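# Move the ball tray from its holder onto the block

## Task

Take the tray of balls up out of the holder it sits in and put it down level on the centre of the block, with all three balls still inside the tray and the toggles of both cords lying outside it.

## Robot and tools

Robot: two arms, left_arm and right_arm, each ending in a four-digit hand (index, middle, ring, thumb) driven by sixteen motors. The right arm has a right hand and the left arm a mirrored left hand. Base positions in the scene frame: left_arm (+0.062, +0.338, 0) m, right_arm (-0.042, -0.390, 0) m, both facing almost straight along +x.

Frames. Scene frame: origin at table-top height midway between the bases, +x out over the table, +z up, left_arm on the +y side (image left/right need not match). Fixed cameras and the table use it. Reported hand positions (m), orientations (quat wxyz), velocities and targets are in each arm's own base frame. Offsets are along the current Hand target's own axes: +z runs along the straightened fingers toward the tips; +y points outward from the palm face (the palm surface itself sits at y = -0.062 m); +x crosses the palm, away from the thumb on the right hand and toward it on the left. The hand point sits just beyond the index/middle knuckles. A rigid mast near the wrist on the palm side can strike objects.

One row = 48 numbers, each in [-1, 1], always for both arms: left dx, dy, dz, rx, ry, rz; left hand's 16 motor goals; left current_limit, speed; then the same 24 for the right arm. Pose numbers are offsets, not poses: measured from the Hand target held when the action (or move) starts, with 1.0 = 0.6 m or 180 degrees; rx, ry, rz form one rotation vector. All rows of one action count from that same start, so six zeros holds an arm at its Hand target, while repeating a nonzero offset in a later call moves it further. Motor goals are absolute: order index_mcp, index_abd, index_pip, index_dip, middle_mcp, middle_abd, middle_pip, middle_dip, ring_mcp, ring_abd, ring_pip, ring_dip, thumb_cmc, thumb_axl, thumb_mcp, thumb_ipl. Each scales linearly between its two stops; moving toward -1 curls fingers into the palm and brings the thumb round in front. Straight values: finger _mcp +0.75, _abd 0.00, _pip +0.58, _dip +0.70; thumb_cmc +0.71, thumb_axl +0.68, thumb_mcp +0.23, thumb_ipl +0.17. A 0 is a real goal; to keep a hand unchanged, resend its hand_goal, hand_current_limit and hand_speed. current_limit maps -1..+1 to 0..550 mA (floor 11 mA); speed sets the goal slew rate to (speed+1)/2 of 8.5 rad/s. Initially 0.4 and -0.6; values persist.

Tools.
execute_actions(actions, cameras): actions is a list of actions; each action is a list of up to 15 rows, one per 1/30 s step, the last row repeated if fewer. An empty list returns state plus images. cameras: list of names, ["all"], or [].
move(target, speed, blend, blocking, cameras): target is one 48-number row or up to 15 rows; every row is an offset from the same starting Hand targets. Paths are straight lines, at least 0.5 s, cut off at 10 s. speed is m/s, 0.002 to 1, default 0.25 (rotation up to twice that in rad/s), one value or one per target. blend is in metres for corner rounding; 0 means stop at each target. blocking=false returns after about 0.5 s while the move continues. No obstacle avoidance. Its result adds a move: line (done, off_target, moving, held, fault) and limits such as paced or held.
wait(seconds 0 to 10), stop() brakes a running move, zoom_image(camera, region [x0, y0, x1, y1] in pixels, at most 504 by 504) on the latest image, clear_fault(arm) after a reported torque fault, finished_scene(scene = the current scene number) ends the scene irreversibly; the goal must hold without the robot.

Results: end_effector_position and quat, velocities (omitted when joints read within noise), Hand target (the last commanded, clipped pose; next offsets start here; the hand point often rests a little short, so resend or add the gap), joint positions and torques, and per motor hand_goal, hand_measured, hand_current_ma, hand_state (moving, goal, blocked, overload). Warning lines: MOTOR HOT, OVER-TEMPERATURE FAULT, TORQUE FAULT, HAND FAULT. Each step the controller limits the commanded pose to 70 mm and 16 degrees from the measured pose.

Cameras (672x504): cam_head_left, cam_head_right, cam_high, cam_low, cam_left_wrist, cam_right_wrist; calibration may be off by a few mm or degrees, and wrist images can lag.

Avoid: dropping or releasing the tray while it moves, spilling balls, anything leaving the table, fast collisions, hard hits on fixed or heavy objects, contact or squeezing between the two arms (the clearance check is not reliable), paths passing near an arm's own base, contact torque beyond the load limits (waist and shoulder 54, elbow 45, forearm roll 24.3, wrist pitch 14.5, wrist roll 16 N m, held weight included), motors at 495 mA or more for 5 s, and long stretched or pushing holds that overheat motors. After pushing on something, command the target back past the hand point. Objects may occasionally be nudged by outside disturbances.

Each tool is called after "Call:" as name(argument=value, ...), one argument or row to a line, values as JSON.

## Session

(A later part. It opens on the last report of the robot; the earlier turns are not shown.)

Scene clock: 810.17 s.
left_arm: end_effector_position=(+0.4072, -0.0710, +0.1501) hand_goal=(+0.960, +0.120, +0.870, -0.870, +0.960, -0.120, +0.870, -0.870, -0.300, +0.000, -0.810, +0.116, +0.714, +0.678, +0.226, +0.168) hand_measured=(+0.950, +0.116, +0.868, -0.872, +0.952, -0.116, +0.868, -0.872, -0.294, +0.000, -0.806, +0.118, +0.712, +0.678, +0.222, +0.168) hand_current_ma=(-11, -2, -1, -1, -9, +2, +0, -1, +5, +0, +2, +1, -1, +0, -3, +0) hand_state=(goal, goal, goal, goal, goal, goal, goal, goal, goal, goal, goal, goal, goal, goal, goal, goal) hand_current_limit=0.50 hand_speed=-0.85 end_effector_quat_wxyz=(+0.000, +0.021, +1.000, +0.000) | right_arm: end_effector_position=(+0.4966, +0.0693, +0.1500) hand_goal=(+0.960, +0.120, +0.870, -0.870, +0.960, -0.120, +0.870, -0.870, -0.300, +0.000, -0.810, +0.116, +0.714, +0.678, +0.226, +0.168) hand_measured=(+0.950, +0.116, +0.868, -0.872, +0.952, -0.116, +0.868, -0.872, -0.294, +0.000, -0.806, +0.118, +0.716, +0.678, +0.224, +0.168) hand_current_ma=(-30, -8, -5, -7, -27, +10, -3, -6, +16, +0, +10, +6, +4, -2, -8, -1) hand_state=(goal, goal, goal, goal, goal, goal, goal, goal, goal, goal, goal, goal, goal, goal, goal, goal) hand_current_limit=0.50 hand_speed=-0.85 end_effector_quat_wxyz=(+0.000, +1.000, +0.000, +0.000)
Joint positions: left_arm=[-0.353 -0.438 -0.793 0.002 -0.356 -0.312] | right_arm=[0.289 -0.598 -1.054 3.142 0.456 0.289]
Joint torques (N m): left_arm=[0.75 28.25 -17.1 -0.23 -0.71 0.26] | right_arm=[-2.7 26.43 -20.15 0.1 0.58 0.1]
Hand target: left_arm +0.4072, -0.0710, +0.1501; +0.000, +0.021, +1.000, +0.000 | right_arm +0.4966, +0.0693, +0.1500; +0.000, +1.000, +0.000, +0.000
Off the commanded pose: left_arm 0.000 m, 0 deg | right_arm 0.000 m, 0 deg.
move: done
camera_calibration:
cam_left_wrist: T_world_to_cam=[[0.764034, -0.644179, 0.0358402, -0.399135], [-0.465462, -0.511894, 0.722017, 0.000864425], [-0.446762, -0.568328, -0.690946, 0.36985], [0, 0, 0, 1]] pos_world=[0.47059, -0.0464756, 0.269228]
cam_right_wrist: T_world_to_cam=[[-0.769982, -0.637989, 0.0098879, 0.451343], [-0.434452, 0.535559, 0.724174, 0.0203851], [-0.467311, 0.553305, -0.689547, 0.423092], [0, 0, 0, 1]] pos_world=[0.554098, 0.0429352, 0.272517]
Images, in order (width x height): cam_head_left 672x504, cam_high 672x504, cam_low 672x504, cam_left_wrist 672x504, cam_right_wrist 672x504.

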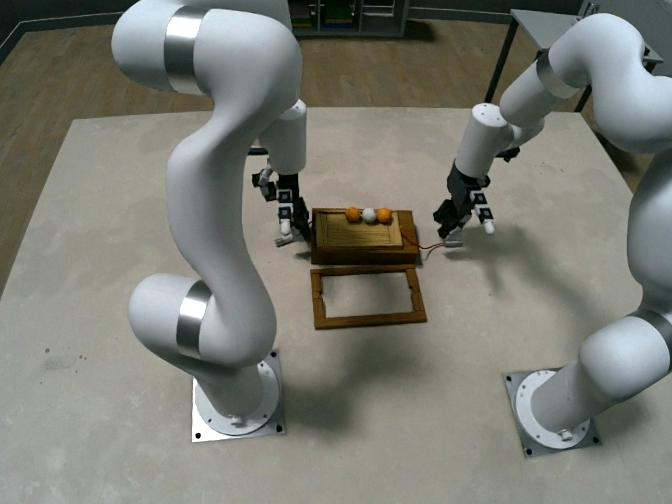

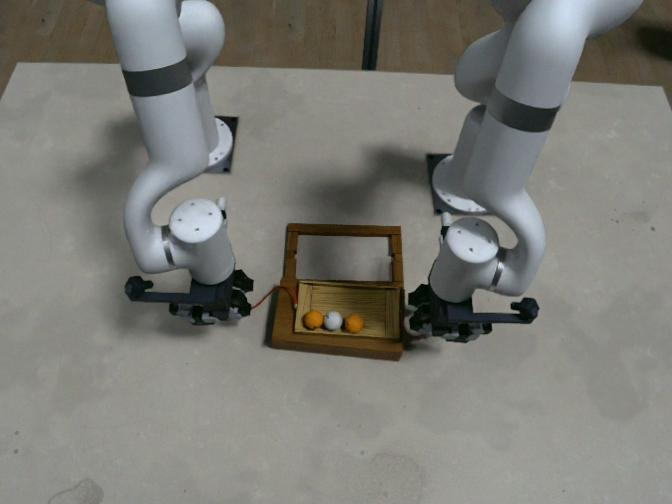

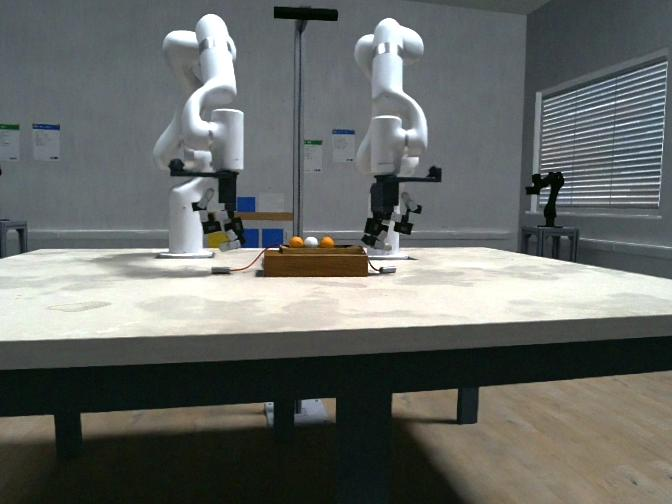

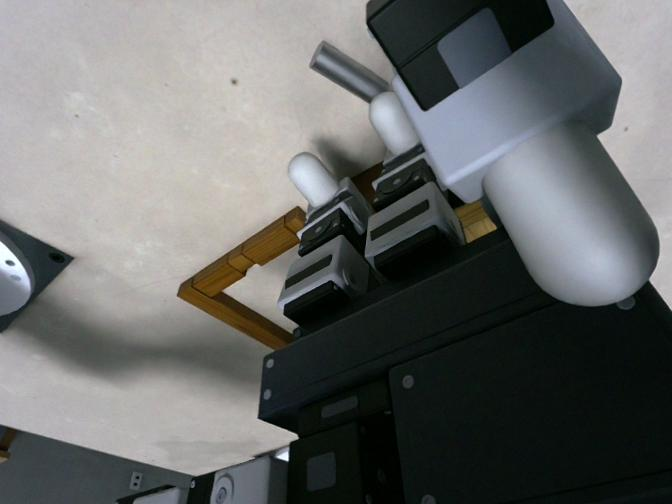

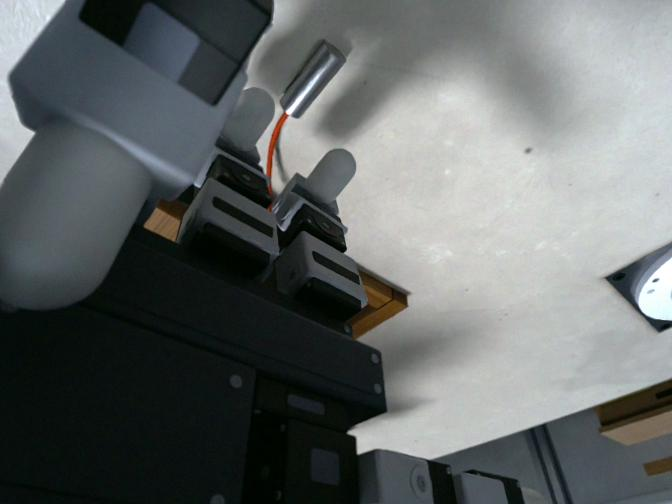

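Call:
move(
  target=[
    [0,0.1,-0.1333,0,0,0.0206,0.753,0.05,0.577,0.696,0.753,-0.05,0.577,0.696,-0.3,0,-0.81,0.116,0.714,0.677,0.226,0.168,0.5,-0.6,0,0.05,-0.1,0,0,0,0.959,0.12,0.869,-0.87,0.959,-0.12,0.869,-0.87,-0.3,0,-0.81,0.116,0.714,0.677,0.226,0.168,0.5,-0.85],
  ],
  speed=[0.15],
  cameras=["cam_low","cam_left_wrist","cam_high","cam_head_left","cam_head_right"],
)

Call:
zoom_image(
  camera="cam_high",
  region=[350, 250, 460, 370],
)

Call:
zoom_image(
  camera="cam_head_right",
  region=[270, 190, 450, 280],
)

Scene clock: 853.97 s.
left_arm: end_effector_position=(+0.4097, -0.0111, +0.2301) hand_goal=(+0.754, +0.050, +0.578, +0.696, +0.754, -0.050, +0.578, +0.696, -0.300, +0.000, -0.810, +0.116, +0.714, +0.678, +0.226, +0.168) hand_measured=(+0.756, +0.052, +0.580, +0.694, +0.756, -0.052, +0.580, +0.694, -0.294, +0.000, -0.806, +0.118, +0.712, +0.678, +0.222, +0.168) hand_current_ma=(+0, +1, +1, -1, +0, -1, +1, -1, +5, +0, +2, +1, -1, +0, -3, +0) hand_state=(goal, goal, goal, goal, goal, goal, goal, goal, goal, goal, goal, goal, goal, goal, goal, goal) hand_current_limit=0.50 hand_speed=-0.60 end_effector_quat_wxyz=(+0.000, +0.053, +0.999, +0.000) | right_arm: end_effector_position=(+0.4966, +0.0393, +0.2100) hand_goal=(+0.960, +0.120, +0.870, -0.870, +0.960, -0.120, +0.870, -0.870, -0.300, +0.000, -0.810, +0.116, +0.714, +0.678, +0.226, +0.168) hand_measured=(+0.950, +0.116, +0.868, -0.872, +0.952, -0.116, +0.868, -0.872, -0.294, +0.000, -0.806, +0.118, +0.716, +0.678, +0.224, +0.168) hand_current_ma=(-30, -8, -5, -7, -27, +9, -3, -6, +16, +0, +10, +6, +4, -2, -8, -1) hand_state=(goal, goal, goal, goal, goal, goal, goal, goal, goal, goal, goal, goal, goal, goal, goal, goal) hand_current_limit=0.50 hand_speed=-0.85 end_effector_quat_wxyz=(+0.000, +1.000, +0.000, +0.000)
Joint positions: left_arm=[-0.228 -0.235 -0.761 0.001 -0.526 -0.122] | right_arm=[0.235 -0.479 -1.042 3.142 0.563 0.235]
Joint torques (N m): left_arm=[2.56 23.96 -19.5 0.2 -0.78 0.26] | right_arm=[-1.82 25.24 -20.47 -0.02 0.62 -0.36]
Hand target: left_arm +0.4097, -0.0111, +0.2301; +0.000, +0.053, +0.999, +0.000 | right_arm +0.4966, +0.0393, +0.2100; +0.000, +1.000, +0.000, +0.000
Off the commanded pose: left_arm 0.000 m, 0 deg | right_arm 0.000 m, 0 deg.
move: done
camera_calibration:
cam_left_wrist: T_world_to_cam=[[0.720761, -0.69226, 0.0357815, -0.348146], [-0.497555, -0.480719, 0.722044, -0.0115209], [-0.482642, -0.538224, -0.690921, 0.475383], [0, 0, 0, 1]] pos_world=[0.474637, 0.00931706, 0.349228]
Images, in order (width x height): cam_head_left 672x504, cam_head_right 672x504, cam_high 672x504, cam_low 672x504, cam_left_wrist 672x504.

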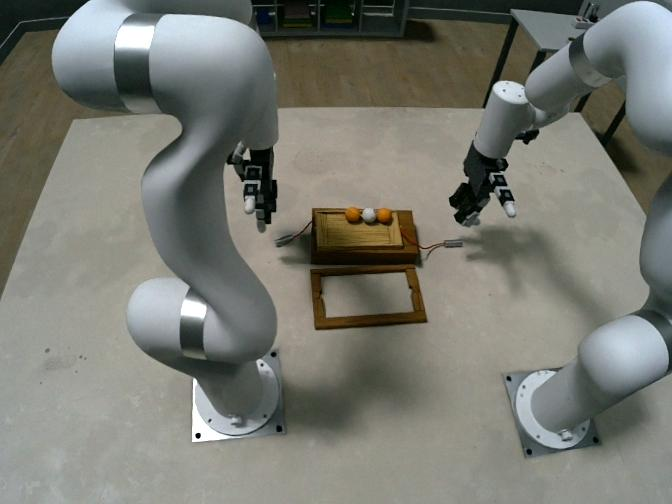

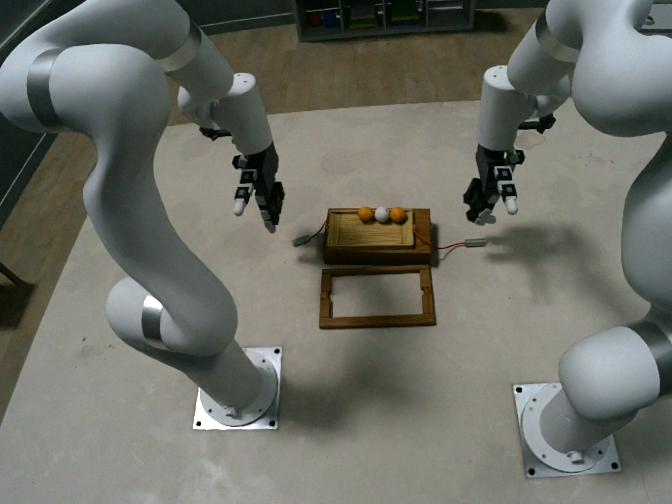

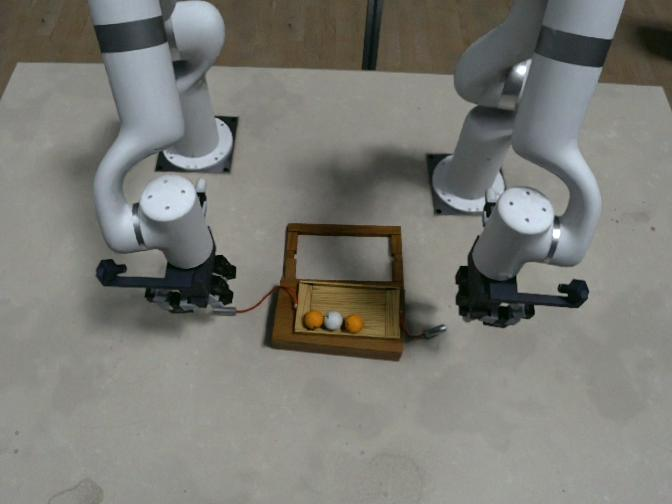

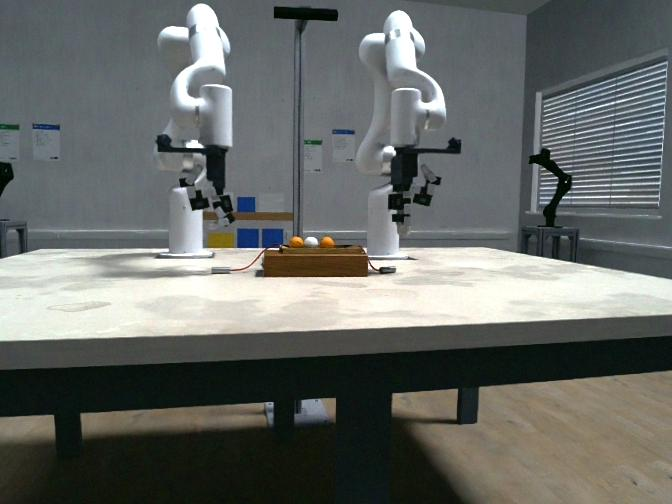

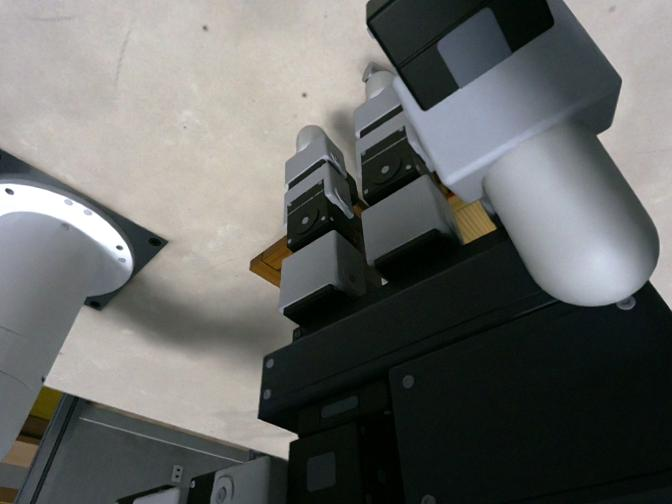

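Scaled by 4.200.

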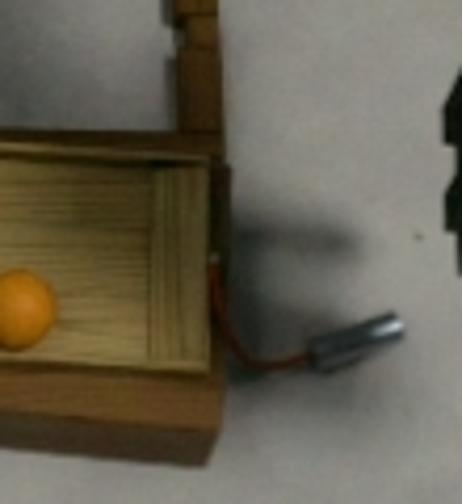

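Scaled by 2.800.

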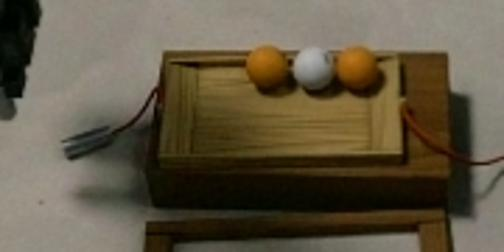

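Call:
move(
  target=[
    [-0.0305,-0.1637,0,0,0,0,0.753,0.05,0.577,0.696,0.753,-0.05,0.577,0.696,-0.3,0,-0.81,0.116,0.714,0.677,0.226,0.168,0.6,-0.6,0,0,0,0,0,0,0.959,0.12,0.869,-0.87,0.959,-0.12,0.869,-0.87,-0.3,0,-0.81,0.116,0.714,0.677,0.226,0.168,0.5,-0.85],
    [-0.0305,-0.1637,0.0718,0,0,0,0.753,0.05,0.577,0.696,0.753,-0.05,0.577,0.696,-0.3,0,-0.81,0.116,0.714,0.677,0.226,0.168,0.6,-0.6,0,0,0,0,0,0,0.959,0.12,0.869,-0.87,0.959,-0.12,0.869,-0.87,-0.3,0,-0.81,0.116,0.714,0.677,0.226,0.168,0.5,-0.85],
  ],
  speed=[0.12,0.06],
  cameras=["cam_low","cam_high","cam_head_right"],
)

Call:
zoom_image(
  camera="cam_low",
  region=[290, 190, 420, 285],
)

Call:
zoom_image(
  camera="cam_head_right",
  region=[270, 190, 450, 280],
)

Scene clock: 874.70 s.
left_arm: end_effector_position=(+0.4175, -0.1107, +0.1870) hand_goal=(+0.754, +0.050, +0.578, +0.696, +0.754, -0.050, +0.578, +0.696, -0.300, +0.000, -0.810, +0.116, +0.714, +0.678, +0.226, +0.168) hand_measured=(+0.754, +0.052, +0.580, +0.694, +0.754, -0.052, +0.580, +0.694, -0.294, +0.000, -0.806, +0.118, +0.712, +0.678, +0.222, +0.168) hand_current_ma=(+0, +1, +1, -1, +0, -1, +1, -1, +5, +0, +2, +1, -1, +0, -3, +0) hand_state=(goal, goal, goal, goal, goal, goal, goal, goal, goal, goal, goal, goal, goal, goal, goal, goal) hand_current_limit=0.60 hand_speed=-0.60 end_effector_quat_wxyz=(+0.000, +0.053, +0.999, +0.000) | right_arm: end_effector_position=(+0.4966, +0.0393, +0.2100) hand_goal=(+0.960, +0.120, +0.870, -0.870, +0.960, -0.120, +0.870, -0.870, -0.300, +0.000, -0.810, +0.116, +0.714, +0.678, +0.226, +0.168) hand_measured=(+0.950, +0.116, +0.868, -0.872, +0.952, -0.116, +0.868, -0.872, -0.294, +0.000, -0.806, +0.118, +0.716, +0.678, +0.224, +0.168) hand_current_ma=(-30, -8, -5, -7, -27, +9, -3, -6, +16, +0, +10, +6, +4, -2, -8, -1) hand_state=(goal, goal, goal, goal, goal, goal, goal, goal, goal, goal, goal, goal, goal, goal, goal, goal) hand_current_limit=0.50 hand_speed=-0.85 end_effector_quat_wxyz=(+0.000, +1.000, +0.000, +0.000)
Joint positions: left_arm=[-0.43 -0.4 -0.856 0.001 -0.456 -0.324] | right_arm=[0.235 -0.479 -1.042 3.142 0.563 0.235]
Joint torques (N m): left_arm=[1.73 23.95 -14.9 1.36 0.49 -0.29] | right_arm=[-1.95 24.94 -21.89 -0.14 0.5 -0.39]
Hand target: left_arm +0.4175, -0.1107, +0.1870; +0.000, +0.053, +0.999, +0.000 | right_arm +0.4966, +0.0393, +0.2100; +0.000, +1.000, +0.000, +0.000
Off the commanded pose: left_arm 0.000 m, 0 deg | right_arm 0.000 m, 0 deg.
move: done
Images, in order (width x height): cam_head_right 672x504, cam_high 672x504, cam_low 672x504.

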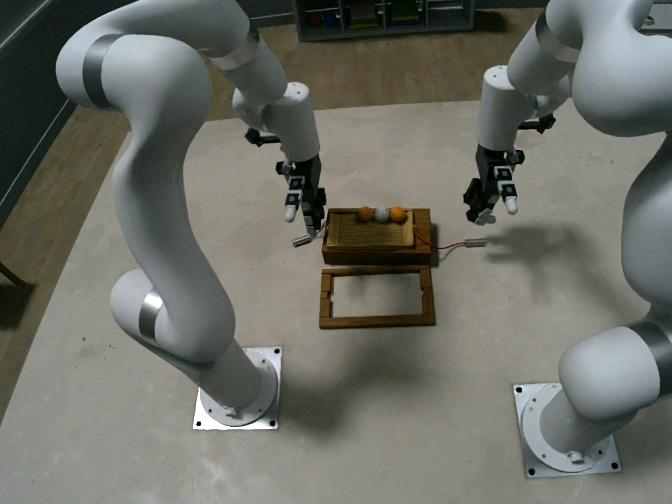

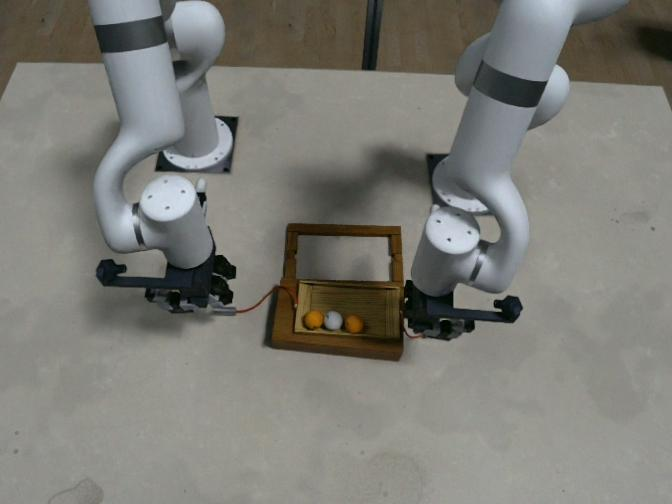

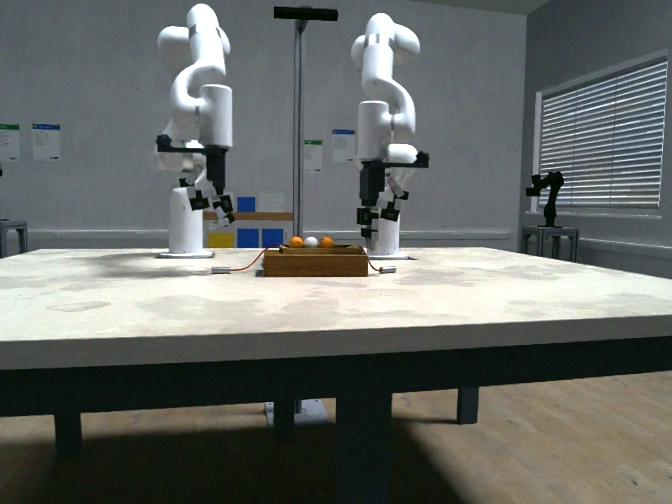

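Scaled by 3.877.

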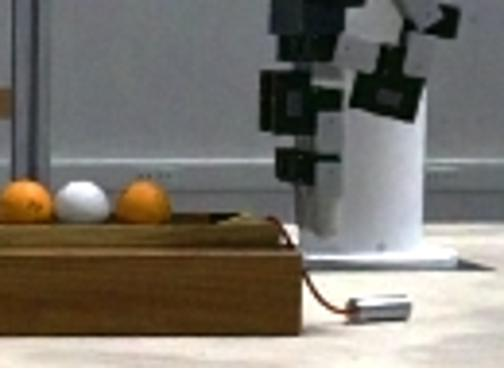

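Scaled by 2.800.

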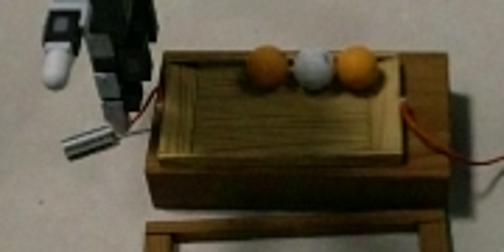

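Call:
move(
  target=[
    [0.0002,-0.0593,0,0,0,0,0.753,0.05,0.577,0.696,0.753,-0.05,0.577,0.696,-0.3,0,-0.81,0.116,0.714,0.677,0.226,0.168,0.6,-0.6,0,0,0,0,0,0,0.959,0.12,0.869,-0.87,0.959,-0.12,0.869,-0.87,-0.3,0,-0.81,0.116,0.714,0.677,0.226,0.168,0.5,-0.85],
  ],
  speed=[0.02],
  cameras=["cam_low","cam_high","cam_head_right"],
)

Call:
zoom_image(
  camera="cam_low",
  region=[250, 190, 400, 285],
)

Call:
zoom_image(
  camera="cam_high",
  region=[265, 270, 415, 365],
)

Call:
zoom_image(
  camera="cam_head_right",
  region=[270, 190, 450, 280],
)

Scene clock: 884.93 s.
left_arm: end_effector_position=(+0.4135, -0.1461, +0.1869) hand_goal=(+0.754, +0.050, +0.578, +0.696, +0.754, -0.050, +0.578, +0.696, -0.300, +0.000, -0.810, +0.116, +0.714, +0.678, +0.226, +0.168) hand_measured=(+0.752, +0.052, +0.578, +0.694, +0.746, -0.052, +0.574, +0.694, -0.294, +0.000, -0.806, +0.118, +0.712, +0.678, +0.222, +0.168) hand_current_ma=(-1, +1, +0, -1, -9, -1, -2, -1, +5, +0, +2, +1, -1, +0, -3, +0) hand_state=(goal, goal, goal, goal, goal, goal, goal, goal, goal, goal, goal, goal, goal, goal, goal, goal) hand_current_limit=0.60 hand_speed=-0.60 end_effector_quat_wxyz=(+0.000, +0.053, +0.999, +0.000) | right_arm: end_effector_position=(+0.4966, +0.0393, +0.2100) hand_goal=(+0.960, +0.120, +0.870, -0.870, +0.960, -0.120, +0.870, -0.870, -0.300, +0.000, -0.810, +0.116, +0.714, +0.678, +0.226, +0.168) hand_measured=(+0.950, +0.116, +0.868, -0.872, +0.952, -0.116, +0.868, -0.872, -0.294, +0.000, -0.806, +0.118, +0.716, +0.678, +0.224, +0.168) hand_current_ma=(-30, -8, -5, -7, -27, +9, -3, -6, +16, +0, +10, +6, +4, -2, -8, -1) hand_state=(goal, goal, goal, goal, goal, goal, goal, goal, goal, goal, goal, goal, goal, goal, goal, goal) hand_current_limit=0.50 hand_speed=-0.85 end_effector_quat_wxyz=(+0.000, +1.000, +0.000, +0.000)
Joint positions: left_arm=[-0.5 -0.424 -0.892 0.001 -0.468 -0.394] | right_arm=[0.235 -0.479 -1.042 3.142 0.563 0.235]
Joint torques (N m): left_arm=[-0.01 24.4 -18.46 1.09 -0.74 -0.31] | right_arm=[-2.5 25.01 -21.79 -0.4 0.43 -0.36]
Hand target: left_arm +0.4135, -0.1461, +0.1869; +0.000, +0.053, +0.999, +0.000 | right_arm +0.4966, +0.0393, +0.2100; +0.000, +1.000, +0.000, +0.000
Off the commanded pose: left_arm 0.000 m, 0 deg | right_arm 0.000 m, 0 deg.
move: done
Images, in order (width x height): cam_head_right 672x504, cam_high 672x504, cam_low 672x504.

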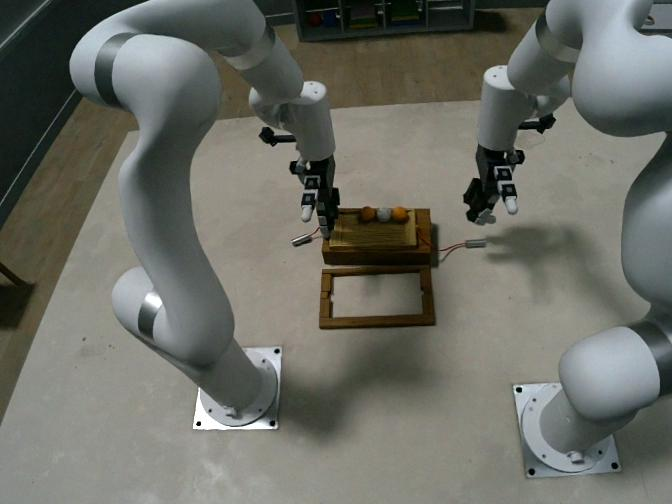

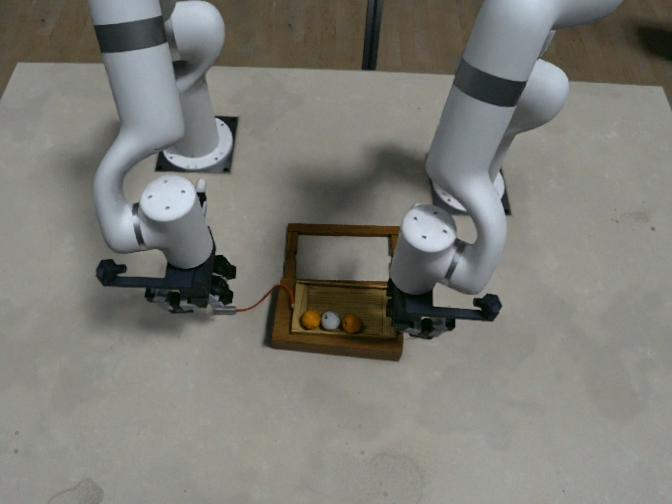

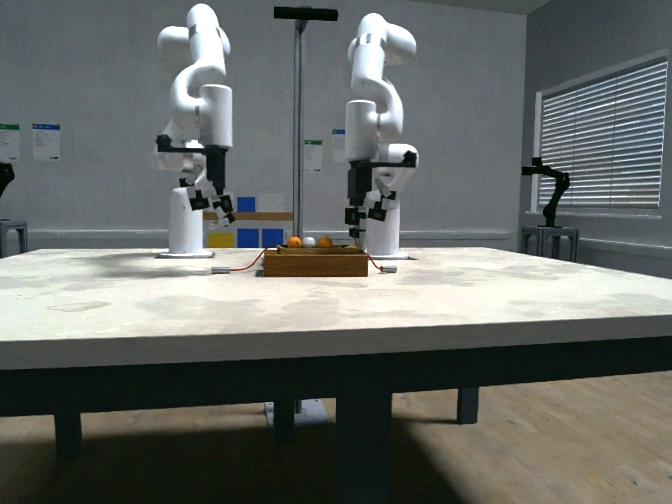

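Scaled by 3.360.

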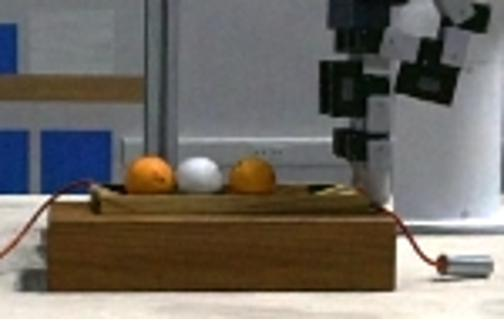

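Scaled by 3.360.

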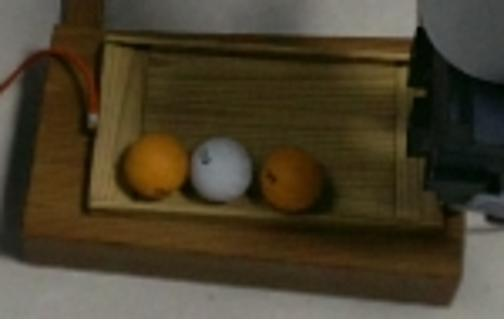

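Scaled by 2.800.

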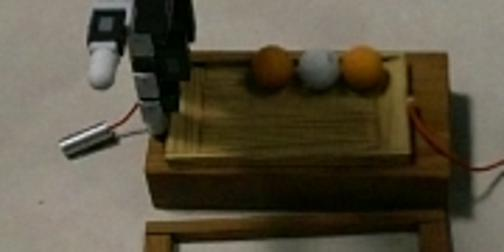

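Call:
move(
  target=[
    [0,-0.0167,0,0,0,0,0.753,0.05,0.577,0.696,0.753,-0.05,0.577,0.696,-0.3,0,-0.81,0.116,0.714,0.677,0.226,0.168,0.6,-0.6,0,0,0,0,0,0,0.959,0.12,0.869,-0.87,0.959,-0.12,0.869,-0.87,-0.3,0,-0.81,0.116,0.714,0.677,0.226,0.168,0.5,-0.85],
    [0,0.02,0,0,0,0,0.753,0.05,0.577,0.696,0.753,-0.05,0.577,0.696,-0.3,0,-0.81,0.116,0.714,0.677,0.226,0.168,0.6,-0.6,0,0,0,0,0,0,0.959,0.12,0.869,-0.87,0.959,-0.12,0.869,-0.87,-0.3,0,-0.81,0.116,0.714,0.677,0.226,0.168,0.5,-0.85],
    [0,0.03,-0.1,0,0,0,0.753,0.05,0.577,0.696,0.753,-0.05,0.577,0.696,-0.3,0,-0.81,0.116,0.714,0.677,0.226,0.168,0.6,-0.6,0,0,0,0,0,0,0.959,0.12,0.869,-0.87,0.959,-0.12,0.869,-0.87,-0.3,0,-0.81,0.116,0.714,0.677,0.226,0.168,0.5,-0.85],
    [0,0.2,-0.1,0,0,0,0.753,0.05,0.577,0.696,0.753,-0.05,0.577,0.696,-0.3,0,-0.81,0.116,0.714,0.677,0.226,0.168,0.6,-0.6,0,0,0,0,0,0,0.959,0.12,0.869,-0.87,0.959,-0.12,0.869,-0.87,-0.3,0,-0.81,0.116,0.714,0.677,0.226,0.168,0.5,-0.85],
  ],
  speed=[0.02,0.05,0.1,0.15],
  cameras=["cam_low","cam_high","cam_head_right","cam_head_left"],
)

Call:
zoom_image(
  camera="cam_low",
  region=[250, 190, 400, 285],
)

Call:
zoom_image(
  camera="cam_high",
  region=[265, 270, 415, 365],
)

Call:
zoom_image(
  camera="cam_head_right",
  region=[270, 190, 450, 280],
)

Scene clock: 900.33 s.
left_arm: end_effector_position=(+0.4263, -0.0268, +0.2470) hand_goal=(+0.754, +0.050, +0.578, +0.696, +0.754, -0.050, +0.578, +0.696, -0.300, +0.000, -0.810, +0.116, +0.714, +0.678, +0.226, +0.168) hand_measured=(+0.752, +0.052, +0.578, +0.694, +0.750, -0.052, +0.576, +0.694, -0.294, +0.000, -0.808, +0.118, +0.712, +0.678, +0.222, +0.168) hand_current_ma=(-1, +1, +0, -1, -3, -1, -2, -1, +5, +0, +2, +1, -1, +0, -3, +0) hand_state=(goal, goal, goal, goal, goal, goal, goal, goal, goal, goal, goal, goal, goal, goal, goal, goal) hand_current_limit=0.60 hand_speed=-0.60 end_effector_quat_wxyz=(+0.000, +0.053, +0.999, +0.000) | right_arm: end_effector_position=(+0.4966, +0.0393, +0.2100) hand_goal=(+0.960, +0.120, +0.870, -0.870, +0.960, -0.120, +0.870, -0.870, -0.300, +0.000, -0.810, +0.116, +0.714, +0.678, +0.226, +0.168) hand_measured=(+0.950, +0.116, +0.868, -0.872, +0.952, -0.116, +0.868, -0.872, -0.294, +0.000, -0.806, +0.118, +0.716, +0.678, +0.224, +0.168) hand_current_ma=(-30, -8, -5, -7, -27, +9, -3, -6, +16, +0, +10, +6, +4, -2, -8, -1) hand_state=(goal, goal, goal, goal, goal, goal, goal, goal, goal, goal, goal, goal, goal, goal, goal, goal) hand_current_limit=0.50 hand_speed=-0.85 end_effector_quat_wxyz=(+0.000, +1.000, +0.000, +0.000)
Joint positions: left_arm=[-0.253 -0.249 -0.826 0.001 -0.578 -0.147] | right_arm=[0.235 -0.479 -1.042 3.142 0.563 0.235]
Joint torques (N m): left_arm=[3.09 25.62 -15.88 0.32 0.13 0.4] | right_arm=[-1.92 26.09 -21.67 -0.2 0.36 -0.34]
Hand target: left_arm +0.4263, -0.0268, +0.2470; +0.000, +0.053, +0.999, +0.000 | right_arm +0.4966, +0.0393, +0.2100; +0.000, +1.000, +0.000, +0.000
Off the commanded pose: left_arm 0.000 m, 0 deg | right_arm 0.000 m, 0 deg.
move: done
Images, in order (width x height): cam_head_left 672x504, cam_head_right 672x504, cam_high 672x504, cam_low 672x504.

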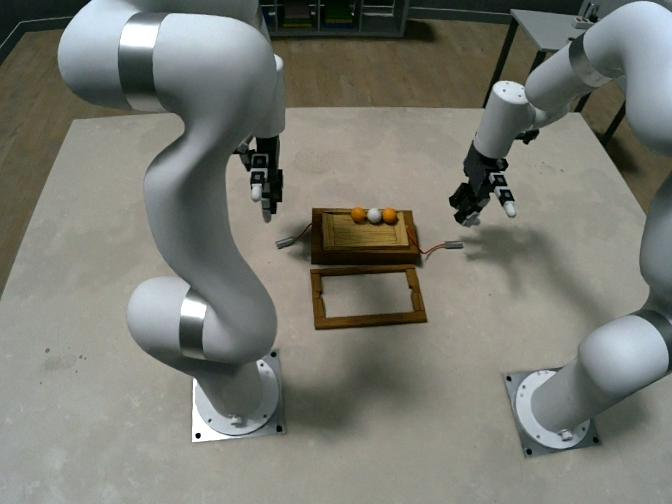

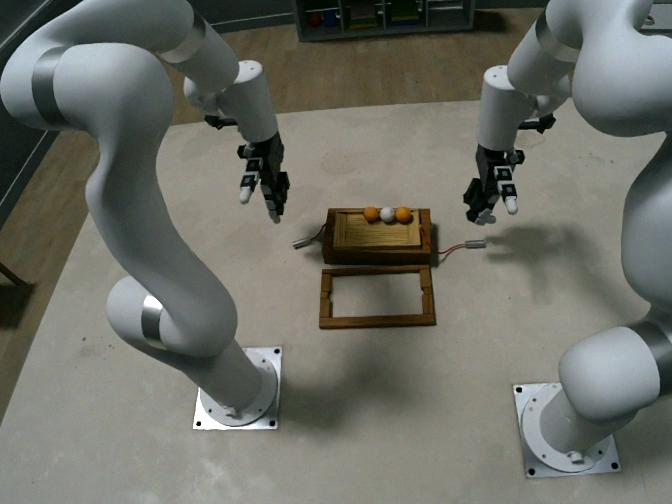

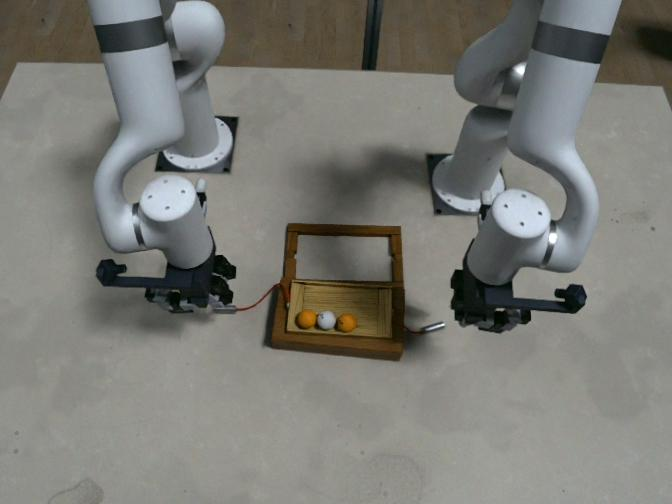

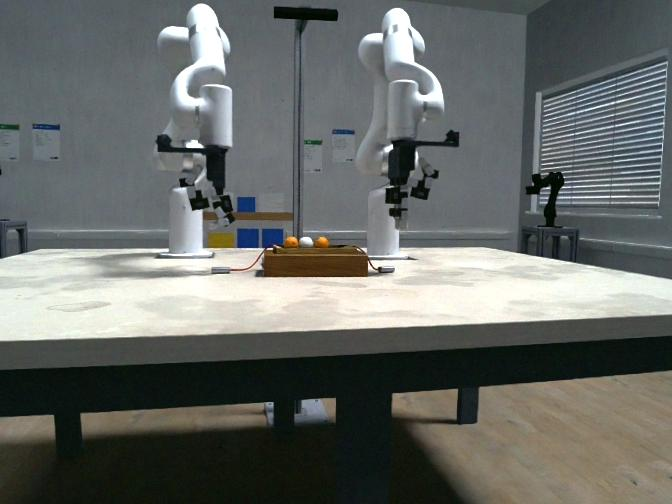

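Scaled by 3.360.

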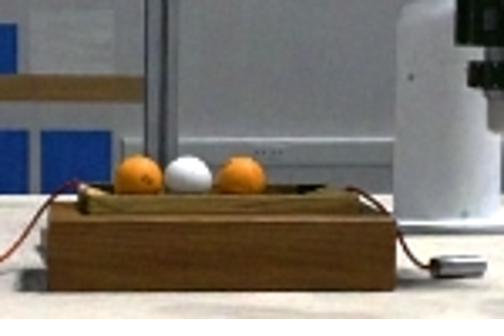

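Scaled by 3.360.

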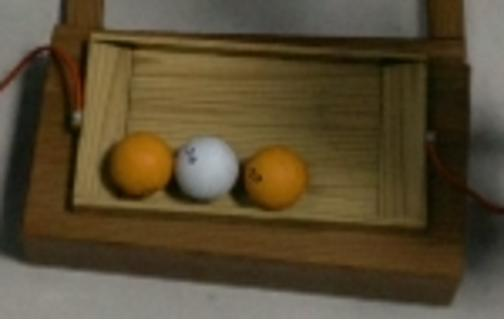

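Scaled by 2.800.

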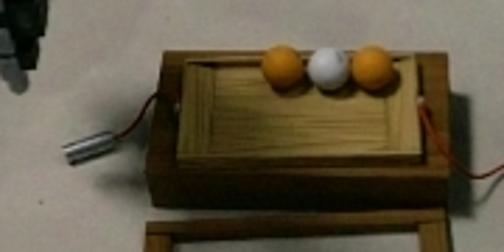

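Call:
finished_scene(
  scene=2,
)

The scene is finished: the task was done.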